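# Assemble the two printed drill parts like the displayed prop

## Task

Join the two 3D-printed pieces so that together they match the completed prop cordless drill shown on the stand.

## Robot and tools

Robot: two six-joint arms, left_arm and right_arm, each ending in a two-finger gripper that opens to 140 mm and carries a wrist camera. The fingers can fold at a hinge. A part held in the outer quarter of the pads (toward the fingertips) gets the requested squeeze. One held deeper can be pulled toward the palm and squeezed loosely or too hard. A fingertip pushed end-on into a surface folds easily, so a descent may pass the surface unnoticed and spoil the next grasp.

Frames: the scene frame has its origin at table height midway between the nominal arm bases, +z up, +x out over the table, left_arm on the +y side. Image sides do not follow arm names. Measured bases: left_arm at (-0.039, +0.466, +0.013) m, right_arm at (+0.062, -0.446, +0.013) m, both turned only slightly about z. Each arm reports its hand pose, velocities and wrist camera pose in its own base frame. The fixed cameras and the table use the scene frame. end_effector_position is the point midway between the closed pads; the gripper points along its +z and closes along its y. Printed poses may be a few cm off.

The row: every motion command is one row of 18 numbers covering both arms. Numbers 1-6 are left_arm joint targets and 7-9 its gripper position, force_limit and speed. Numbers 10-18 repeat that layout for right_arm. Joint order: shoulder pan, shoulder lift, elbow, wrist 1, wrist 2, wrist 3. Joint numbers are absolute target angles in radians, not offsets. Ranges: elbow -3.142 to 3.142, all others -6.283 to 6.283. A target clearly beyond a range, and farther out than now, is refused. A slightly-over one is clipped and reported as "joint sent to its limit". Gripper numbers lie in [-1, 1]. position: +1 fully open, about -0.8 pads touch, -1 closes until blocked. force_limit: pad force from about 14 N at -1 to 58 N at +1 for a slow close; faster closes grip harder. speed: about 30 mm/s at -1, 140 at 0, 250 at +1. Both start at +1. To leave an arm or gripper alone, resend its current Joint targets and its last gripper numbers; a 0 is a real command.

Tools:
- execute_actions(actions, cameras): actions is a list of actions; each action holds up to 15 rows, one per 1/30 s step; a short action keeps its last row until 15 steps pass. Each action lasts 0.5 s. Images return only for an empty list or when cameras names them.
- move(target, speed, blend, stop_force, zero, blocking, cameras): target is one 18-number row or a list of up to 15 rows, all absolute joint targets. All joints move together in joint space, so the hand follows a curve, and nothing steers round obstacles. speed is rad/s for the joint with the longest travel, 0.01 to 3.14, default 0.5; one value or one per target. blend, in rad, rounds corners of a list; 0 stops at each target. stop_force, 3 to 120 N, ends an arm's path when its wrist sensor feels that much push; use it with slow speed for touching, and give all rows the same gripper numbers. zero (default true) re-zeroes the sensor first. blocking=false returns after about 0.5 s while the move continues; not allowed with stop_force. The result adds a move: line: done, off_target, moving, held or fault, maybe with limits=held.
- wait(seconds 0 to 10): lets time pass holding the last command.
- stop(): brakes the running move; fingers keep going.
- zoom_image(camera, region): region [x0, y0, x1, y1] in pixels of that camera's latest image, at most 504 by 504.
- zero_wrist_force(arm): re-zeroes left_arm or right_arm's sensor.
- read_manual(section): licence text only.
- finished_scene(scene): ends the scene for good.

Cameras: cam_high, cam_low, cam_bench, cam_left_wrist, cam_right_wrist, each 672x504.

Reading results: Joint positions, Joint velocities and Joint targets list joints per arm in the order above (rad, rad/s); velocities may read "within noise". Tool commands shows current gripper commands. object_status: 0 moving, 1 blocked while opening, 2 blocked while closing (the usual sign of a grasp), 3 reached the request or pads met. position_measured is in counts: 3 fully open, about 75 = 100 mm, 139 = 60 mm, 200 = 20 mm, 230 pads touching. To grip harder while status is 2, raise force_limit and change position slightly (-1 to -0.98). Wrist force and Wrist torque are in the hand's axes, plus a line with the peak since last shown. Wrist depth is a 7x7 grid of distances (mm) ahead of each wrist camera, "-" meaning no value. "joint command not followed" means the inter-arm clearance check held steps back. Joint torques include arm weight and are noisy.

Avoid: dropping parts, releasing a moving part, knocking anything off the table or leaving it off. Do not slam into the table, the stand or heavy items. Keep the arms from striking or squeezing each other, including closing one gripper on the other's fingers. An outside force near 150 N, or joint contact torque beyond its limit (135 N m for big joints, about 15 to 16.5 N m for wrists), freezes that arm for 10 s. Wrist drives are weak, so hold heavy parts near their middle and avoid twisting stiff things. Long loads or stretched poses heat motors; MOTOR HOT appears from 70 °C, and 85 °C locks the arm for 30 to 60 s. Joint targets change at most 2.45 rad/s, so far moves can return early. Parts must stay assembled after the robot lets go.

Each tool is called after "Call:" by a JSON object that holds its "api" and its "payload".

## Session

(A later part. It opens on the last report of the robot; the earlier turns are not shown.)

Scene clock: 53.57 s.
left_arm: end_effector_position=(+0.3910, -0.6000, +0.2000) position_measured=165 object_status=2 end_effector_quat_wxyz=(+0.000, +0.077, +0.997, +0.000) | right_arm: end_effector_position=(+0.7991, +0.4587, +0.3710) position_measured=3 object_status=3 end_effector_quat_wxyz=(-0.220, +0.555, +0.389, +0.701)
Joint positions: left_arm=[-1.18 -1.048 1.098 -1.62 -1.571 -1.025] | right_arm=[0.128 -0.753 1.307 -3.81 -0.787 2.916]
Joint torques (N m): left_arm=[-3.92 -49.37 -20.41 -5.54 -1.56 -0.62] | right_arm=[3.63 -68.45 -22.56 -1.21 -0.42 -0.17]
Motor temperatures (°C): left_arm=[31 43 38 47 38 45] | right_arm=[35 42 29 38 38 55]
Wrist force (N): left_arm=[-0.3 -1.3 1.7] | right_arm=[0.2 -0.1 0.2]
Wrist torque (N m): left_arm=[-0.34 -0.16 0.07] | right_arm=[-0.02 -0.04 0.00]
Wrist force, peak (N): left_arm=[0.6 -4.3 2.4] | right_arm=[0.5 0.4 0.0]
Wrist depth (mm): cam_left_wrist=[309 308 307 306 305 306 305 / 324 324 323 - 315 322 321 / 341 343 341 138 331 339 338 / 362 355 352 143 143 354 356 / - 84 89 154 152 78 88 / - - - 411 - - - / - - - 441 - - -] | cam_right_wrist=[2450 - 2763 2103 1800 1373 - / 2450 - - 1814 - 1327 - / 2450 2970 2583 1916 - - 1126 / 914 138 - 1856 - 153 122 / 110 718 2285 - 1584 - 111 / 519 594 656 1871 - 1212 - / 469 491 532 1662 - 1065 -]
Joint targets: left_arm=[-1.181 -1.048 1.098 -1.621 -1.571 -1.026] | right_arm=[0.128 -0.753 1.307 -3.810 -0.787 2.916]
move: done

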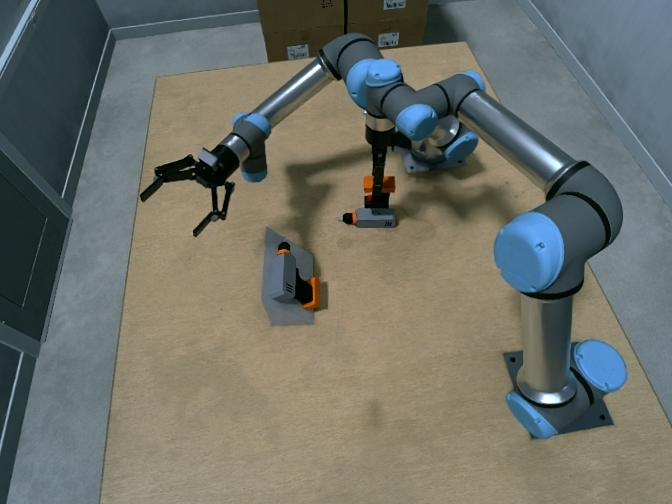

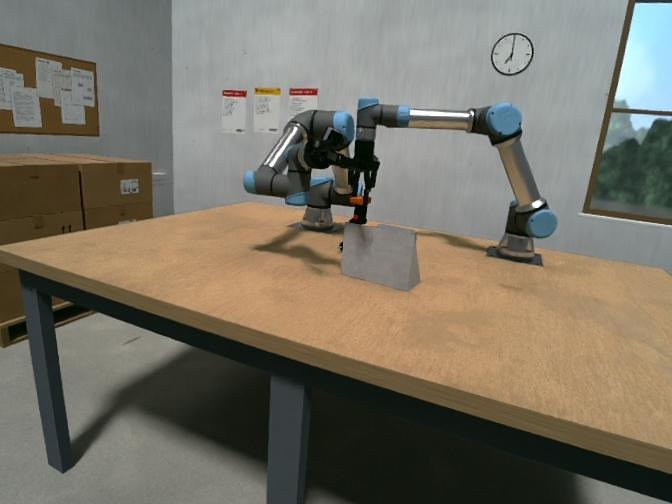

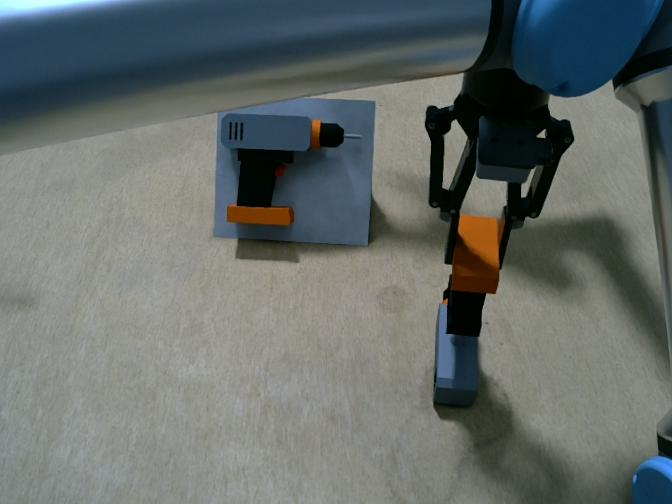

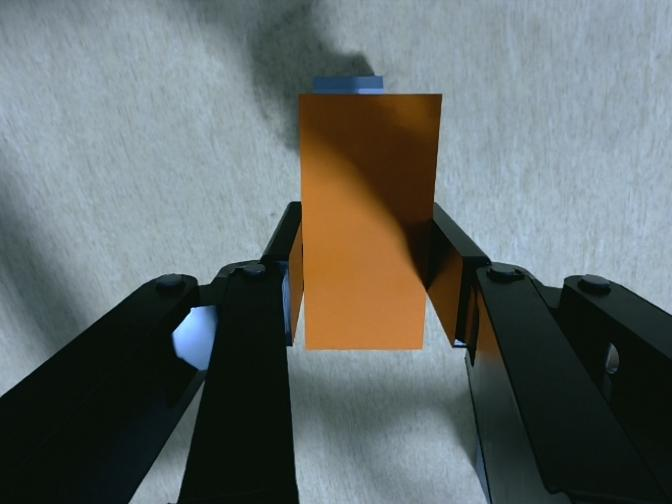

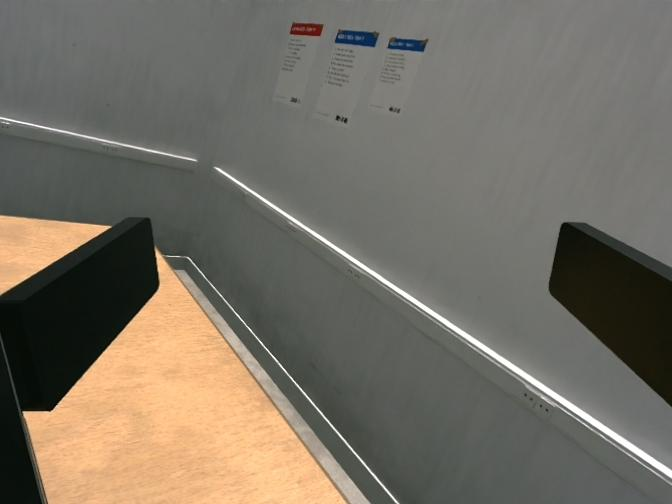

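Call:
{"api": "move", "payload": {"target": [-1.1803, -1.0356, 1.1503, -1.6855, -1.5708, -1.0253, -1, -0.2, -1, 0.128, -0.753, 1.307, -3.81, -0.787, 2.916, 1, 1, 1], "speed": 0.08, "stop_force": 5, "cameras": ["cam_high", "cam_bench", "cam_low", "cam_left_wrist"]}}

Call:
{"api": "zoom_image", "payload": {"camera": "cam_high", "region": [330, 150, 420, 240]}}

Call:
{"api": "zoom_image", "payload": {"camera": "cam_bench", "region": [400, 270, 520, 410]}}

Scene clock: 57.30 s.
left_arm: end_effector_position=(+0.3920, -0.6022, +0.1721) position_measured=165 object_status=2 end_effector_quat_wxyz=(+0.000, +0.077, +0.997, +0.000) | right_arm: end_effector_position=(+0.7991, +0.4587, +0.3710) position_measured=3 object_status=3 end_effector_quat_wxyz=(-0.220, +0.555, +0.389, +0.701)
Joint positions: left_arm=[-1.18 -1.036 1.15 -1.685 -1.571 -1.025] | right_arm=[0.128 -0.753 1.307 -3.81 -0.787 2.916]
Joint torques (N m): left_arm=[8.31 -61.62 -39.77 -0.42 -1.27 0.88] | right_arm=[2.59 -68.01 -22.81 -0.88 -1.15 -0.03]
Motor temperatures (°C): left_arm=[31 43 38 47 38 45] | right_arm=[35 42 29 38 38 55]
Wrist force (N): left_arm=[-0.4 -1.5 1.7] | right_arm=[0.4 0.2 0.0]
Wrist torque (N m): left_arm=[-0.39 -0.15 0.06] | right_arm=[0.05 -0.09 0.00]
Wrist force, peak (N): left_arm=[-0.6 -1.3 2.3] | right_arm=[0.6 0.3 0.2]
Wrist depth (mm): cam_left_wrist=[284 283 282 283 281 281 283 / 298 296 296 247 289 295 295 / 314 313 316 138 306 310 311 / 334 328 325 143 143 326 330 / - 83 89 154 152 78 88 / - - - 373 - - - / - - - 400 - - -] | cam_right_wrist=[2066 2263 2425 2014 1414 1458 - / 2285 2583 2285 1871 - - - / - 2933 3494 1734 - 1165 1065 / 900 142 - 1886 - 152 129 / 110 716 2263 1964 1504 1291 112 / 519 598 666 2031 1335 1244 - / 469 488 533 1697 - - -]
Joint targets: left_arm=[-1.180 -1.036 1.150 -1.685 -1.571 -1.025] | right_arm=[0.128 -0.753 1.307 -3.810 -0.787 2.916]
move: done
Images, in order (width x height): cam_high 672x504, cam_low 672x504, cam_bench 672x504, cam_left_wrist 672x504.

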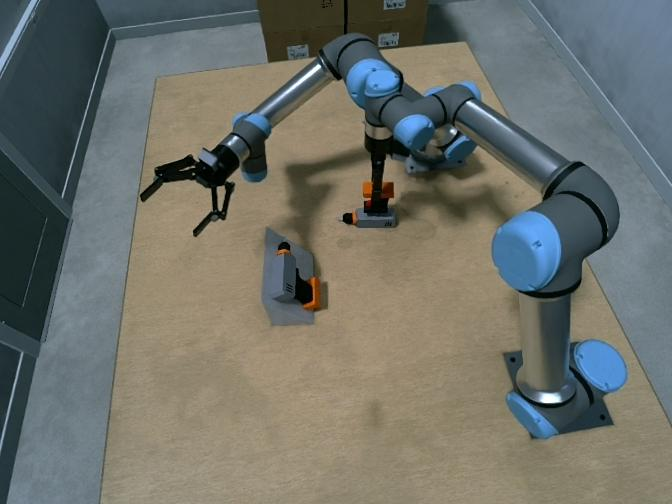

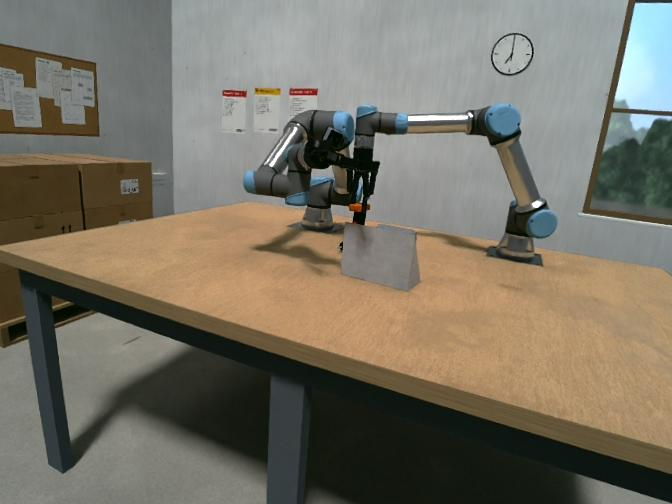

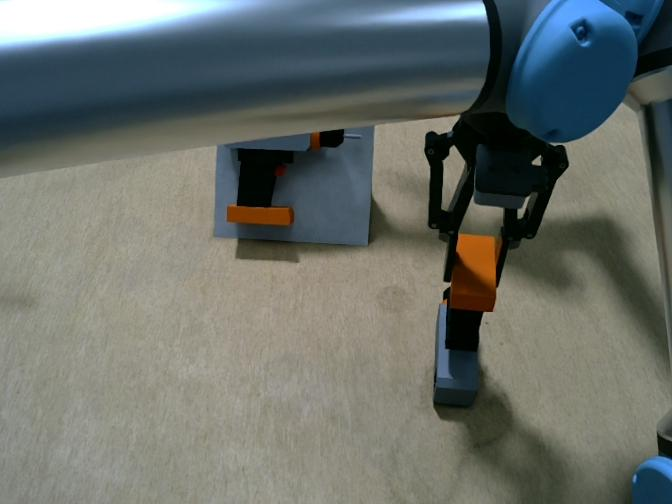

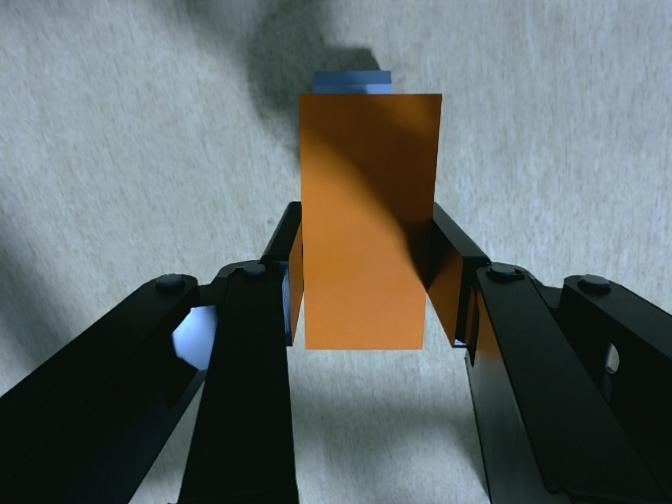

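Scaled by 5.600 from the camera's 672x504 image, which has a finer 960x720 frame.

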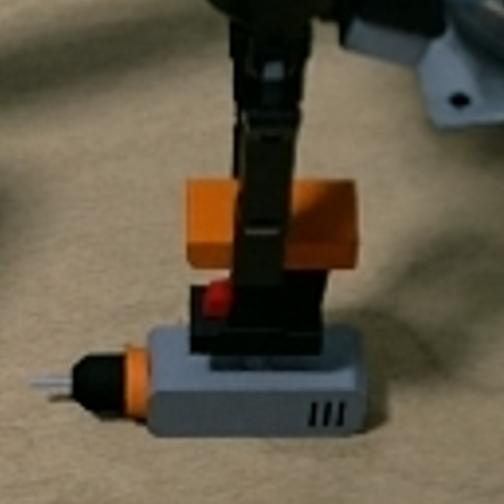

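Scaled by 3.600 from the camera's 672x504 image, which has a finer 960x720 frame.

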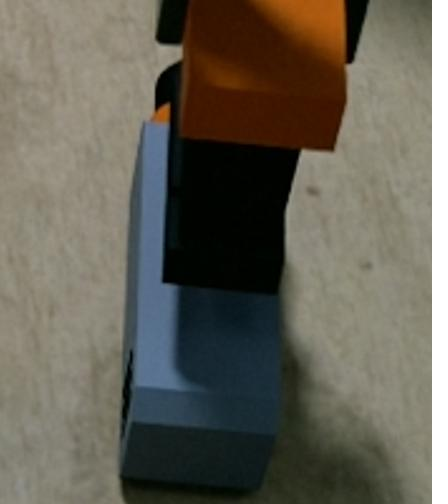

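Call:
{"api": "move", "payload": {"target": [-1.1811, -1.0257, 1.1917, -1.7368, -1.5708, -1.0261, -1, -0.2, -1, 0.128, -0.753, 1.307, -3.81, -0.787, 2.916, 1, 1, 1], "speed": 0.05, "stop_force": 10, "cameras": ["cam_high", "cam_bench", "cam_left_wrist"]}}

Call:
{"api": "zoom_image", "payload": {"camera": "cam_high", "region": [330, 150, 420, 240]}}

Call:
{"api": "zoom_image", "payload": {"camera": "cam_bench", "region": [400, 270, 520, 410]}}

Scene clock: 60.23 s.
left_arm: end_effector_position=(+0.3918, -0.6032, +0.1500) position_measured=165 object_status=2 end_effector_quat_wxyz=(+0.000, +0.077, +0.997, +0.000) | right_arm: end_effector_position=(+0.7991, +0.4587, +0.3710) position_measured=3 object_status=3 end_effector_quat_wxyz=(-0.220, +0.555, +0.389, +0.701)
Joint positions: left_arm=[-1.181 -1.026 1.192 -1.737 -1.571 -1.026] | right_arm=[0.128 -0.753 1.307 -3.81 -0.787 2.916]
Joint torques (N m): left_arm=[-6.29 -61.43 -39.52 -0.45 -1.74 -0.14] | right_arm=[2.93 -68.49 -21.63 -0.64 -1.34 0.02]
Motor temperatures (°C): left_arm=[31 43 38 47 38 45] | right_arm=[35 42 29 38 38 55]
Wrist force (N): left_arm=[-0.1 -1.5 1.6] | right_arm=[0.2 0.1 0.3]
Wrist torque (N m): left_arm=[-0.43 -0.09 0.06] | right_arm=[0.01 -0.03 0.00]
Wrist force, peak (N): left_arm=[-0.6 -1.5 1.9] | right_arm=[0.7 0.0 0.1]
Wrist depth (mm): cam_left_wrist=[264 263 263 262 261 261 261 / 279 277 277 - 270 276 273 / 293 293 292 138 284 290 289 / 310 306 301 143 143 303 305 / - 83 89 154 152 78 83 / - - - 351 348 - - / - - - 374 - - -] | cam_right_wrist=[- - - 1886 - - - / 2285 - 2795 1980 1685 - - / - 2353 2829 2160 - - 1131 / 910 142 - 1662 1284 152 129 / 110 718 2763 - 1431 1342 112 / 521 597 656 - - 1218 1110 / 471 493 534 1697 - - 1110]
Joint targets: left_arm=[-1.181 -1.026 1.192 -1.737 -1.571 -1.026] | right_arm=[0.128 -0.753 1.307 -3.810 -0.787 2.916]
move: done
Images, in order (width x height): cam_high 672x504, cam_bench 672x504, cam_left_wrist 672x504.

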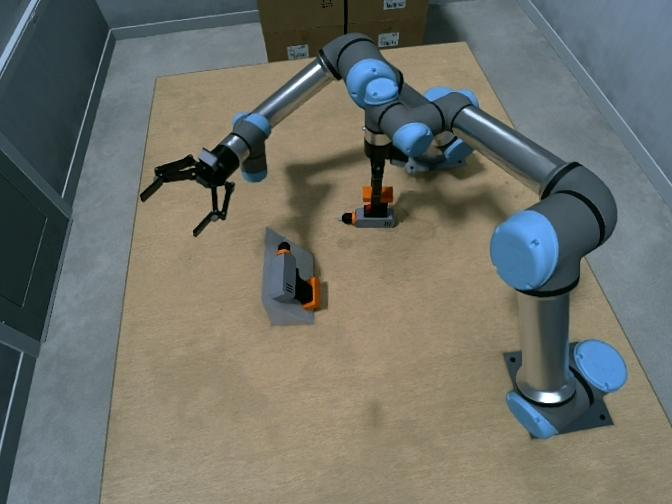

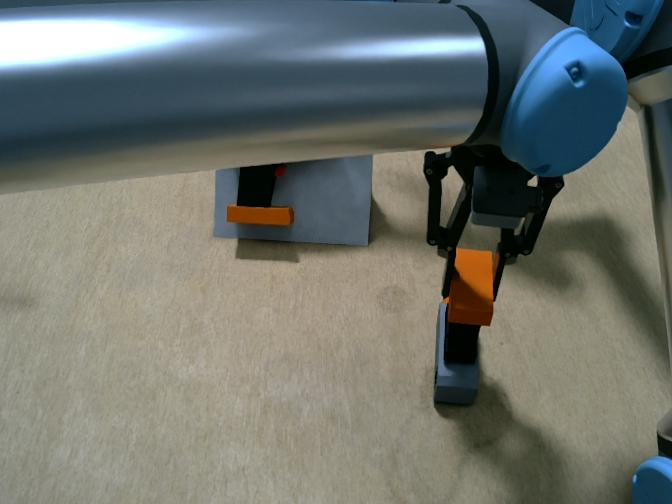

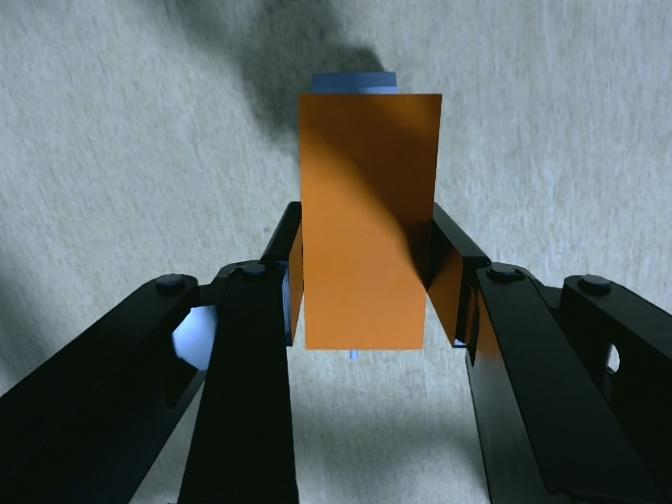

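Scaled by 5.600 from the camera's 672x504 image, which has a finer 960x720 frame.

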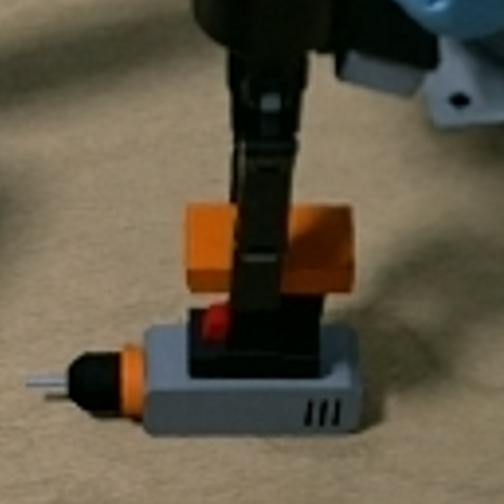

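Scaled by 3.600 from the camera's 672x504 image, which has a finer 960x720 frame.

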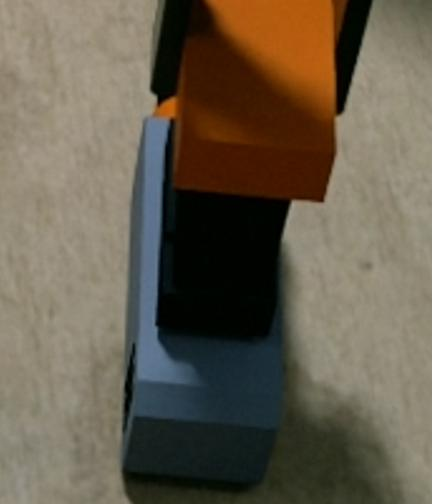

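Call:
{"api": "move", "payload": {"target": [-1.1811, -1.0204, 1.2143, -1.7647, -1.5708, -1.0261, -1, -0.2, -1, 0.128, -0.753, 1.307, -3.81, -0.787, 2.916, 1, 1, 1], "speed": 0.03, "stop_force": 15, "cameras": ["cam_high", "cam_bench", "cam_left_wrist"]}}

Call:
{"api": "zoom_image", "payload": {"camera": "cam_high", "region": [330, 150, 420, 240]}}

Call:
{"api": "zoom_image", "payload": {"camera": "cam_bench", "region": [400, 270, 520, 410]}}

Scene clock: 62.17 s.
left_arm: end_effector_position=(+0.3919, -0.6033, +0.1452) position_measured=165 object_status=2 end_effector_quat_wxyz=(+0.000, +0.077, +0.997, +0.000) | right_arm: end_effector_position=(+0.7991, +0.4587, +0.3710) position_measured=3 object_status=3 end_effector_quat_wxyz=(-0.220, +0.555, +0.389, +0.701)
Joint positions: left_arm=[-1.181 -1.024 1.201 -1.748 -1.571 -1.026] | right_arm=[0.128 -0.753 1.307 -3.81 -0.787 2.916]
Joint torques (N m): left_arm=[-4.15 -58.19 -34.92 0.35 -1.4 0.49] | right_arm=[2.96 -68.83 -21.9 -0.25 -1.37 0.37]
Motor temperatures (°C): left_arm=[31 43 38 47 38 45] | right_arm=[35 42 29 38 38 55]
Wrist force (N): left_arm=[-0.9 -3.2 -6.0] | right_arm=[0.4 0.2 0.0]
Wrist torque (N m): left_arm=[-0.28 -0.11 0.07] | right_arm=[0.04 -0.08 0.00]
Wrist force, peak (N): left_arm=[1.6 -2.5 -19.1] | right_arm=[0.4 0.1 0.4]
Wrist depth (mm): cam_left_wrist=[260 261 258 259 257 257 257 / 273 274 273 227 265 270 271 / 287 288 288 138 280 285 285 / 305 303 299 143 143 299 301 / - 84 83 154 152 78 88 / - - - 346 346 - - / - - - 367 - - -] | cam_right_wrist=[2160 2528 2670 1871 1504 - 1165 / 2200 2376 - 2180 1932 - 1153 / - 3046 2583 - 1553 1291 1126 / 914 138 - 1828 - - 130 / 110 722 843 - 1563 - 111 / 525 600 656 - - 1131 - / 468 491 535 1673 - - -]
Joint targets: left_arm=[-1.181 -1.024 1.201 -1.748 -1.571 -1.026] | right_arm=[0.128 -0.753 1.307 -3.810 -0.787 2.916]
move: contact (left_arm); left_arm: the wrist 1 is farthest, 0.016 rad from its target
Images, in order (width x height): cam_high 672x504, cam_bench 672x504, cam_left_wrist 672x504.

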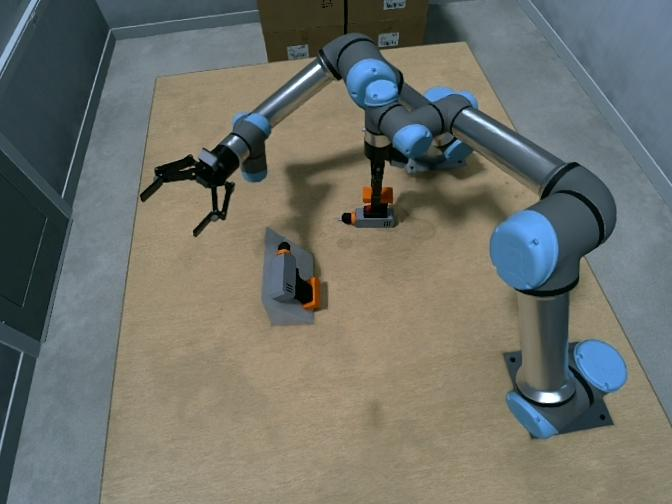

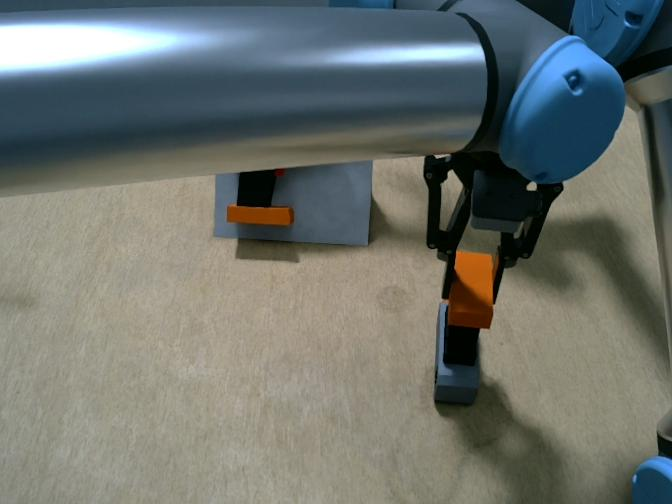

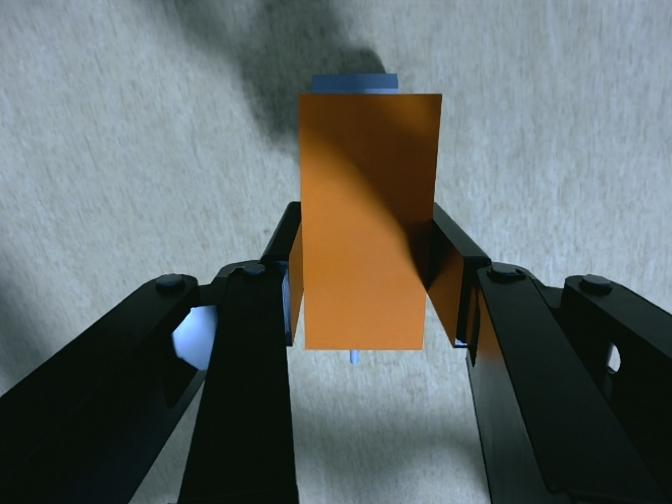

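Scaled by 5.600 from the camera's 672x504 image, which has a finer 960x720 frame.

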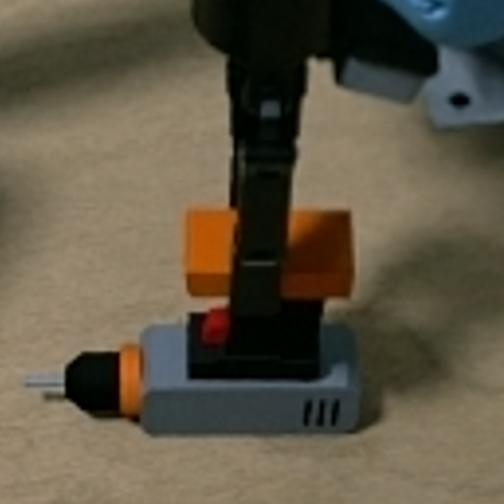

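Scaled by 3.600 from the camera's 672x504 image, which has a finer 960x720 frame.

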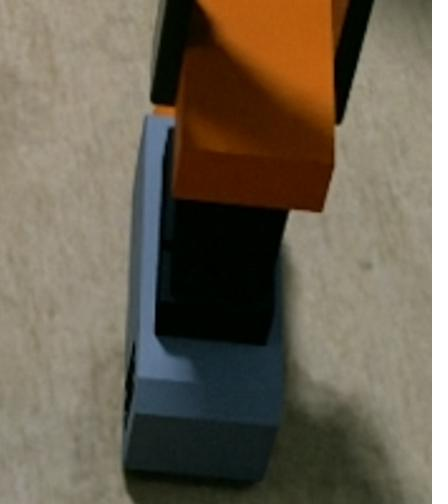

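Call:
{"api": "move", "payload": {"target": [-1.1811, -1.0204, 1.2143, -1.7647, -1.5708, -1.0261, -1, -0.2, -1, 0.128, -0.753, 1.307, -3.81, -0.787, 2.916, 1, 1, 1], "speed": 0.03, "stop_force": 30, "zero": false, "cameras": ["cam_high", "cam_bench", "cam_left_wrist", "cam_low"]}}

Call:
{"api": "zoom_image", "payload": {"camera": "cam_high", "region": [330, 150, 420, 240]}}

Call:
{"api": "zoom_image", "payload": {"camera": "cam_bench", "region": [400, 270, 520, 410]}}

Scene clock: 64.33 s.
left_arm: end_effector_position=(+0.3918, -0.6032, +0.1380) position_measured=165 object_status=2 end_effector_quat_wxyz=(+0.000, +0.077, +0.997, +0.000) | right_arm: end_effector_position=(+0.7991, +0.4587, +0.3710) position_measured=3 object_status=3 end_effector_quat_wxyz=(-0.220, +0.555, +0.389, +0.701)
Joint positions: left_arm=[-1.181 -1.02 1.214 -1.765 -1.571 -1.026] | right_arm=[0.128 -0.753 1.307 -3.81 -0.787 2.916]
Joint torques (N m): left_arm=[0.48 -44.78 -29.43 1.52 -0.81 1.28] | right_arm=[2.59 -67.31 -20.12 -0.15 -1.4 0.29]
Motor temperatures (°C): left_arm=[31 42 38 47 38 44] | right_arm=[35 42 29 38 38 55]
Wrist force (N): left_arm=[-0.9 -4.1 -18.5] | right_arm=[0.2 0.0 0.0]
Wrist torque (N m): left_arm=[-0.27 -0.10 0.05] | right_arm=[0.01 -0.04 0.01]
Wrist force, peak (N): left_arm=[1.6 -1.9 -24.1] | right_arm=[0.5 0.3 0.2]
Wrist depth (mm): cam_left_wrist=[254 253 253 253 251 251 251 / 267 267 266 124 126 264 264 / 282 283 281 130 274 280 279 / 299 296 290 136 139 293 292 / - 83 89 143 144 78 89 / - - - 337 336 - - / - - - 359 - - -] | cam_right_wrist=[2353 - 2611 1997 1800 1327 1153 / - - - 2307 - - 1206 / - - 2400 - 1584 - - / 907 142 2263 1948 - 1313 122 / 111 718 2501 1856 1381 - 112 / 520 593 662 1964 1494 1244 107 / 472 489 534 609 1513 1264 -]
Joint targets: left_arm=[-1.181 -1.020 1.214 -1.765 -1.571 -1.026] | right_arm=[0.128 -0.753 1.307 -3.810 -0.787 2.916]
move: done
Images, in order (width x height): cam_high 672x504, cam_low 672x504, cam_bench 672x504, cam_left_wrist 672x504.

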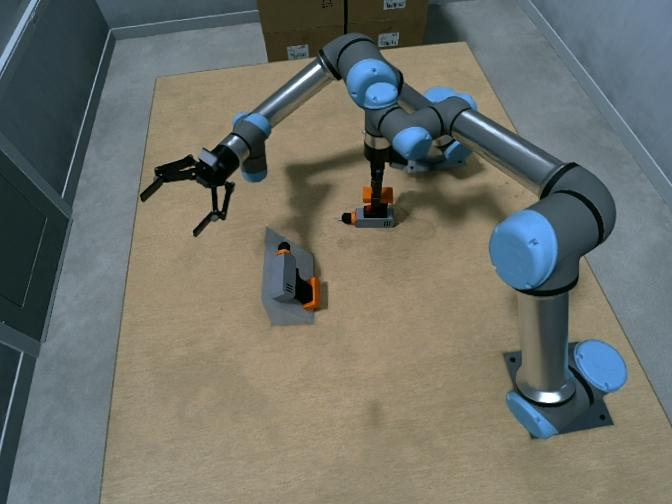

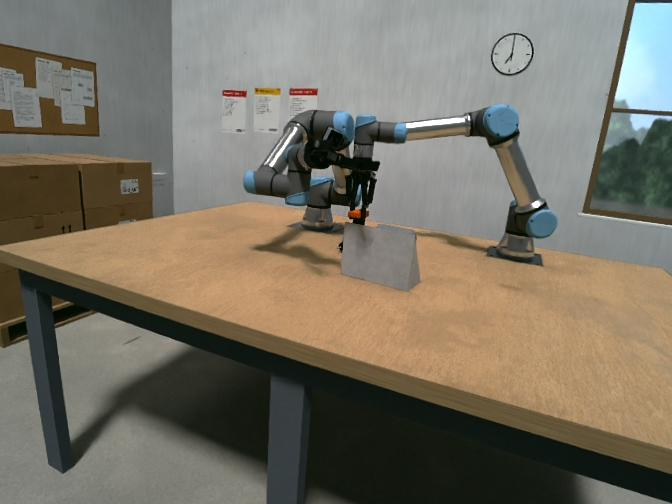

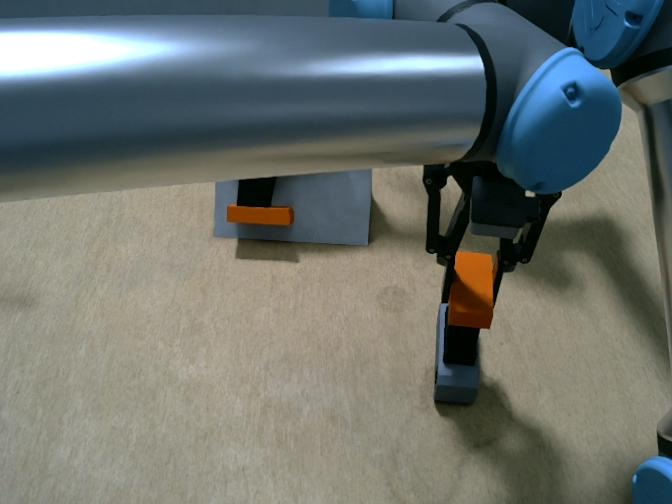

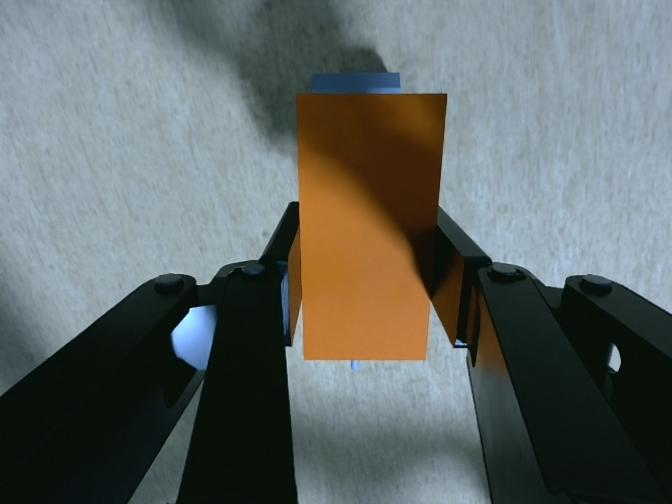

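Scaled by 5.600 from the camera's 672x504 image, which has a finer 960x720 frame.

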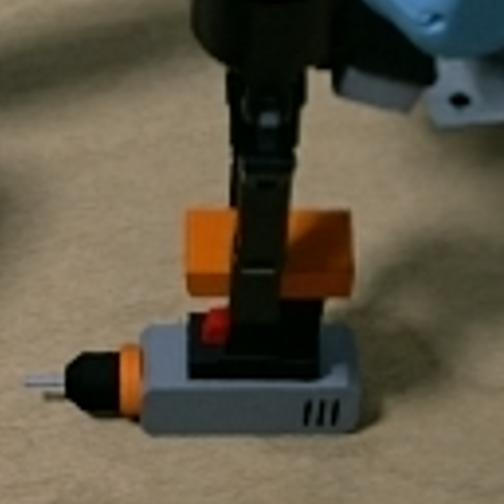

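Scaled by 3.600 from the camera's 672x504 image, which has a finer 960x720 frame.

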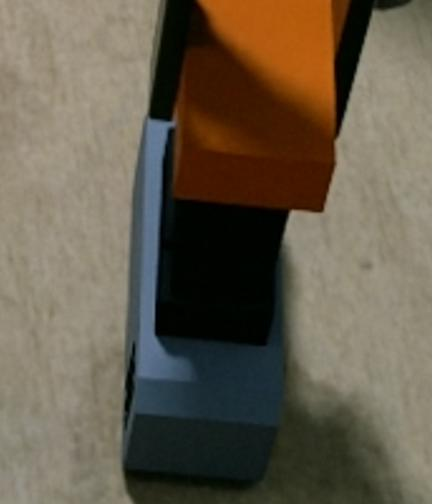

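Call:
{"api": "move", "payload": {"target": [[-1.1811, -1.0204, 1.2143, -1.7647, -1.5708, -1.0261, 0.1, -0.2, -0.5, 0.128, -0.753, 1.307, -3.81, -0.787, 2.916, 1, 1, 1],[-1.1811, -1.0393, 1.0847, -1.6162, -1.5708, -1.0261, 0.1, -0.2, -0.5, 0.128, -0.753, 1.307, -3.81, -0.787, 2.916, 1, 1, 1],[-1.1811, -1.0393, 1.0847, -1.6162, -1.5708, -1.0261, -1, 0, 0, 0.128, -0.753, 1.307, -3.81, -0.787, 2.916, 1, 1, 1]], "speed": 0.3, "cameras": ["cam_high", "cam_bench", "cam_left_wrist", "cam_low"]}}

Call:
{"api": "zoom_image", "payload": {"camera": "cam_high", "region": [335, 160, 415, 240]}}

Call:
{"api": "zoom_image", "payload": {"camera": "cam_bench", "region": [400, 270, 520, 410]}}

Call:
{"api": "zoom_image", "payload": {"camera": "cam_left_wrist", "region": [210, 0, 460, 250]}}

Scene clock: 68.03 s.
left_arm: end_effector_position=(+0.3919, -0.6033, +0.1999) position_measured=233 object_status=3 end_effector_quat_wxyz=(+0.000, +0.077, +0.997, +0.000) | right_arm: end_effector_position=(+0.7991, +0.4587, +0.3710) position_measured=3 object_status=3 end_effector_quat_wxyz=(-0.220, +0.555, +0.389, +0.701)
Joint positions: left_arm=[-1.181 -1.039 1.085 -1.616 -1.571 -1.026] | right_arm=[0.128 -0.753 1.307 -3.81 -0.787 2.916]
Joint torques (N m): left_arm=[8.93 -39.16 -21.14 -0.29 0.94 1.2] | right_arm=[1.89 -68.41 -20.49 0.3 -1.37 0.46]
Motor temperatures (°C): left_arm=[31 42 38 47 38 44] | right_arm=[35 42 29 38 38 55]
Wrist force (N): left_arm=[-0.4 -1.4 0.3] | right_arm=[0.4 0.0 0.0]
Wrist torque (N m): left_arm=[-0.37 -0.12 0.07] | right_arm=[0.01 -0.09 0.00]
Wrist force, peak (N): left_arm=[-0.9 -4.2 -18.7] | right_arm=[0.5 0.4 0.2]
Wrist depth (mm): cam_left_wrist=[309 308 307 306 305 305 305 / 324 324 322 185 319 321 319 / 342 343 342 189 335 338 338 / 363 362 360 115 355 355 358 / 384 378 78 78 89 - 376 / - - - - - 74 - / - - - - - - -] | cam_right_wrist=[- 2425 2670 2031 - - 1206 / 2141 - - 2180 1513 - 1176 / - 2763 2640 - - - 1148 / 914 142 - 1916 1871 - 131 / 110 714 2263 1856 1563 1306 111 / 522 594 646 1948 - 1212 - / 471 490 533 1639 - - -]
Joint targets: left_arm=[-1.181 -1.039 1.085 -1.616 -1.571 -1.026] | right_arm=[0.128 -0.753 1.307 -3.810 -0.787 2.916]
move: done
Images, in order (width x height): cam_high 672x504, cam_low 672x504, cam_bench 672x504, cam_left_wrist 672x504.

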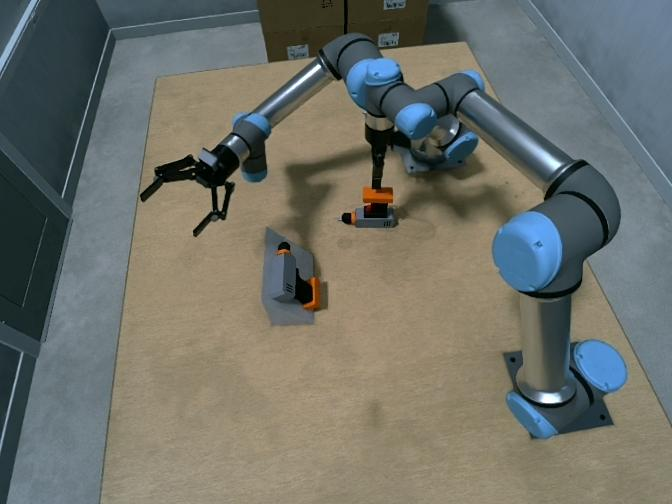

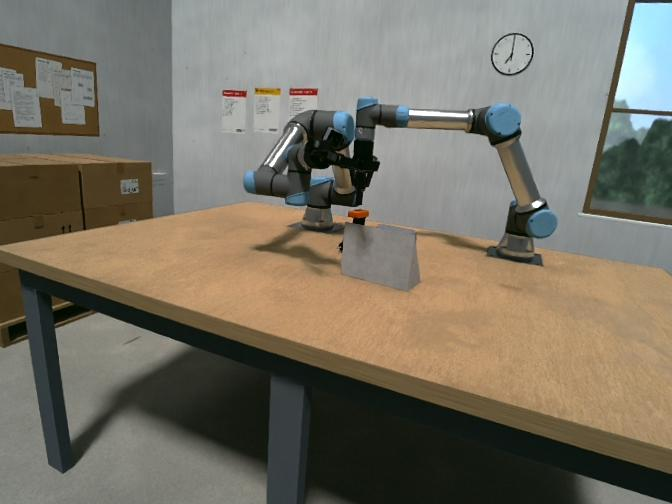

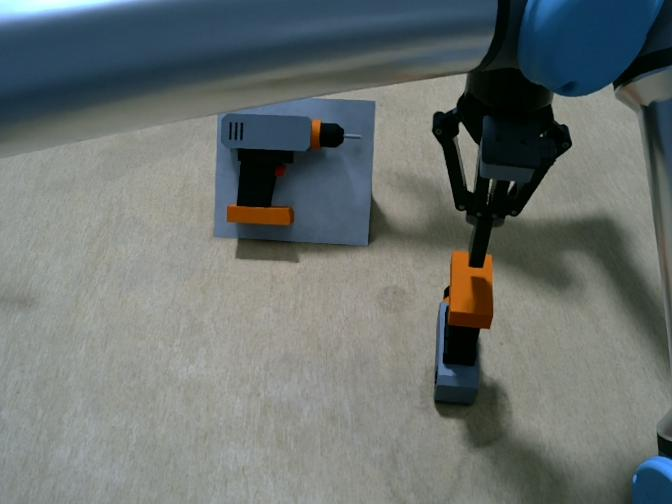

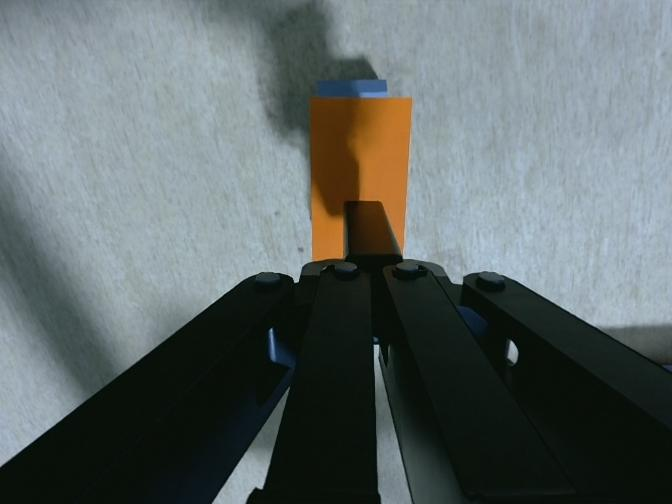

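Scaled by 6.300 from the camera's 672x504 image, which has a finer 960x720 frame.

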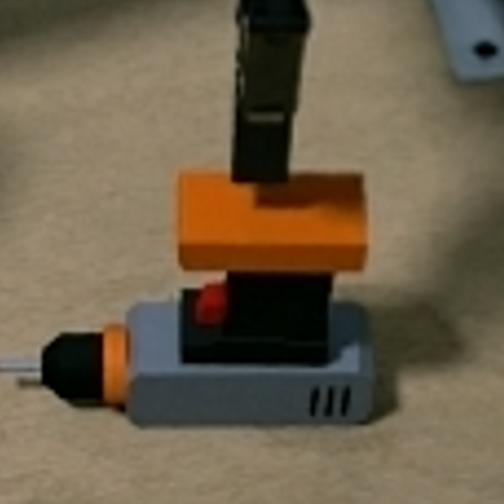

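Scaled by 3.600 from the camera's 672x504 image, which has a finer 960x720 frame.

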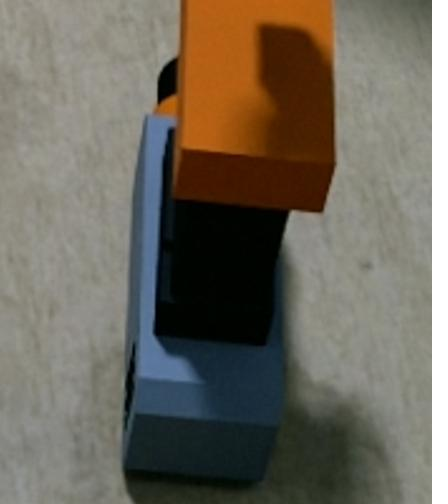

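Scaled by 2.016 from the camera's 672x504 image, which has a finer 960x720 frame.

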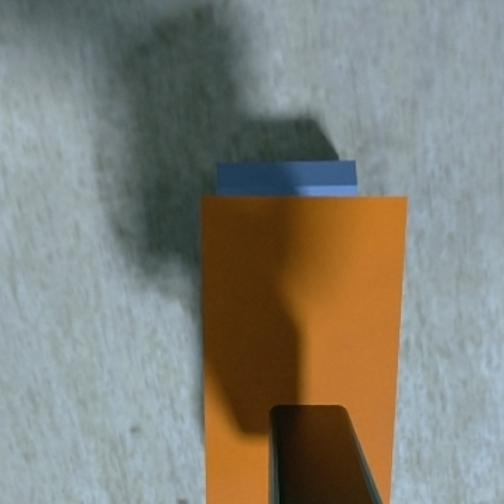

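Call:
{"api": "move", "payload": {"target": [-1.1811, -1.0289, 1.1760, -1.7179, -1.5708, -1.0261, -1, 0, 0, 0.128, -0.753, 1.307, -3.81, -0.787, 2.916, 1, 1, 1], "speed": 0.04, "stop_force": 40, "cameras": ["cam_high", "cam_bench", "cam_left_wrist"]}}

Call:
{"api": "zoom_image", "payload": {"camera": "cam_high", "region": [335, 160, 415, 240]}}

Call:
{"api": "zoom_image", "payload": {"camera": "cam_bench", "region": [400, 270, 520, 410]}}

Scene clock: 71.13 s.
left_arm: end_effector_position=(+0.3921, -0.6038, +0.1738) position_measured=233 object_status=3 end_effector_quat_wxyz=(+0.000, +0.077, +0.997, +0.000) | right_arm: end_effector_position=(+0.7991, +0.4587, +0.3710) position_measured=3 object_status=3 end_effector_quat_wxyz=(-0.220, +0.555, +0.389, +0.701)
Joint positions: left_arm=[-1.181 -1.033 1.142 -1.68 -1.571 -1.026] | right_arm=[0.128 -0.753 1.307 -3.81 -0.787 2.916]
Joint torques (N m): left_arm=[9.81 -16.56 -21.38 -2.99 2.14 1.07] | right_arm=[1.43 -67.91 -20.23 0.28 -1.31 0.63]
Motor temperatures (°C): left_arm=[31 42 38 47 38 44] | right_arm=[35 42 29 38 38 55]
Wrist force (N): left_arm=[4.3 1.8 -37.6] | right_arm=[0.2 0.0 -0.1]
Wrist torque (N m): left_arm=[-0.48 -0.15 0.06] | right_arm=[0.01 -0.04 0.00]
Wrist force, peak (N): left_arm=[7.4 3.1 -57.9] | right_arm=[0.6 0.1 0.3]
Wrist depth (mm): cam_left_wrist=[286 286 284 285 285 282 282 / 300 301 299 159 295 298 297 / 318 317 318 166 312 315 313 / 338 337 335 121 325 332 331 / 358 348 78 78 89 - 349 / - - - - - 74 - / - - - - - - -] | cam_right_wrist=[- - - 2221 1697 - - / 2353 - 2763 1886 1563 1366 - / - - 2307 - - 1414 1159 / 914 137 2583 2121 - 153 122 / 110 716 2376 1662 1563 - 111 / 522 591 660 - - 1165 1105 / 468 489 533 1722 1932 - -]
Joint targets: left_arm=[-1.181 -1.033 1.142 -1.680 -1.571 -1.026] | right_arm=[0.128 -0.753 1.307 -3.810 -0.787 2.916]
move: contact (left_arm); left_arm: the wrist 1 is farthest, 0.038 rad from its target
Images, in order (width x height): cam_high 672x504, cam_bench 672x504, cam_left_wrist 672x504.

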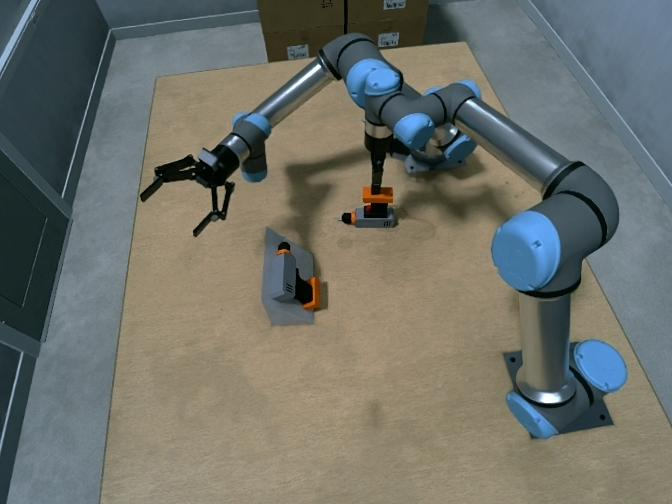

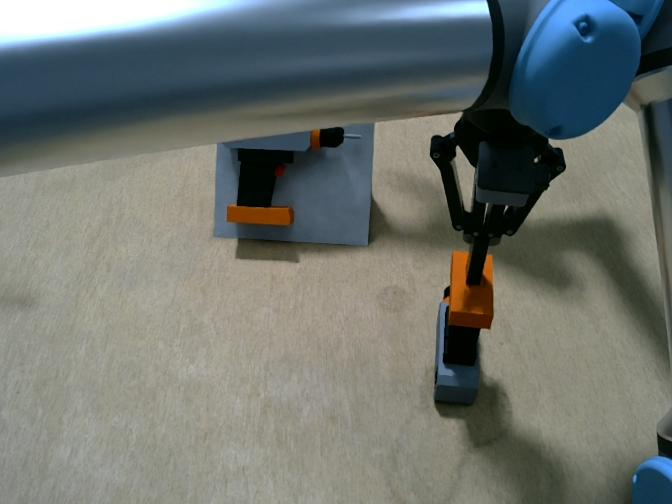

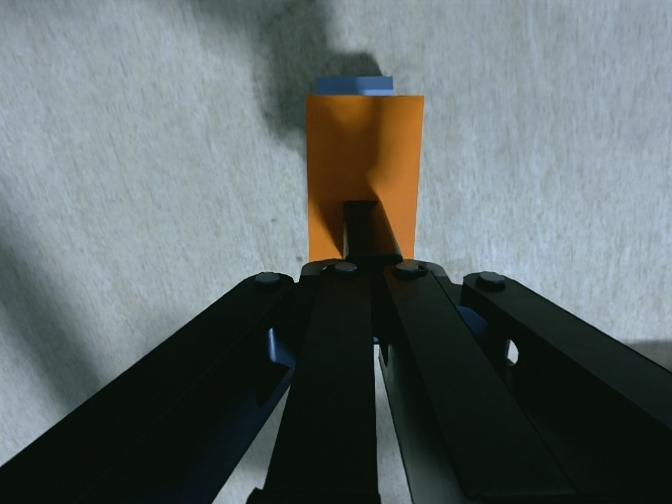

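Scaled by 6.300 from the camera's 672x504 image, which has a finer 960x720 frame.

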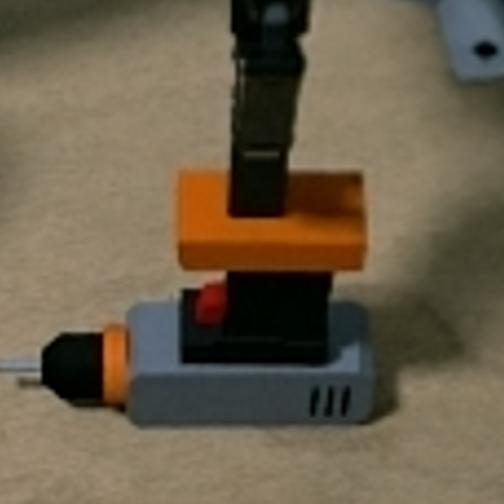

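Scaled by 3.600 from the camera's 672x504 image, which has a finer 960x720 frame.

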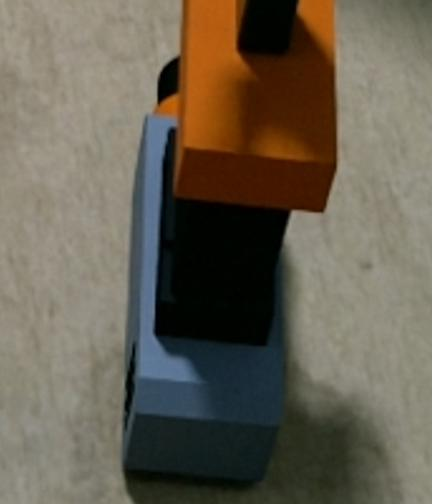

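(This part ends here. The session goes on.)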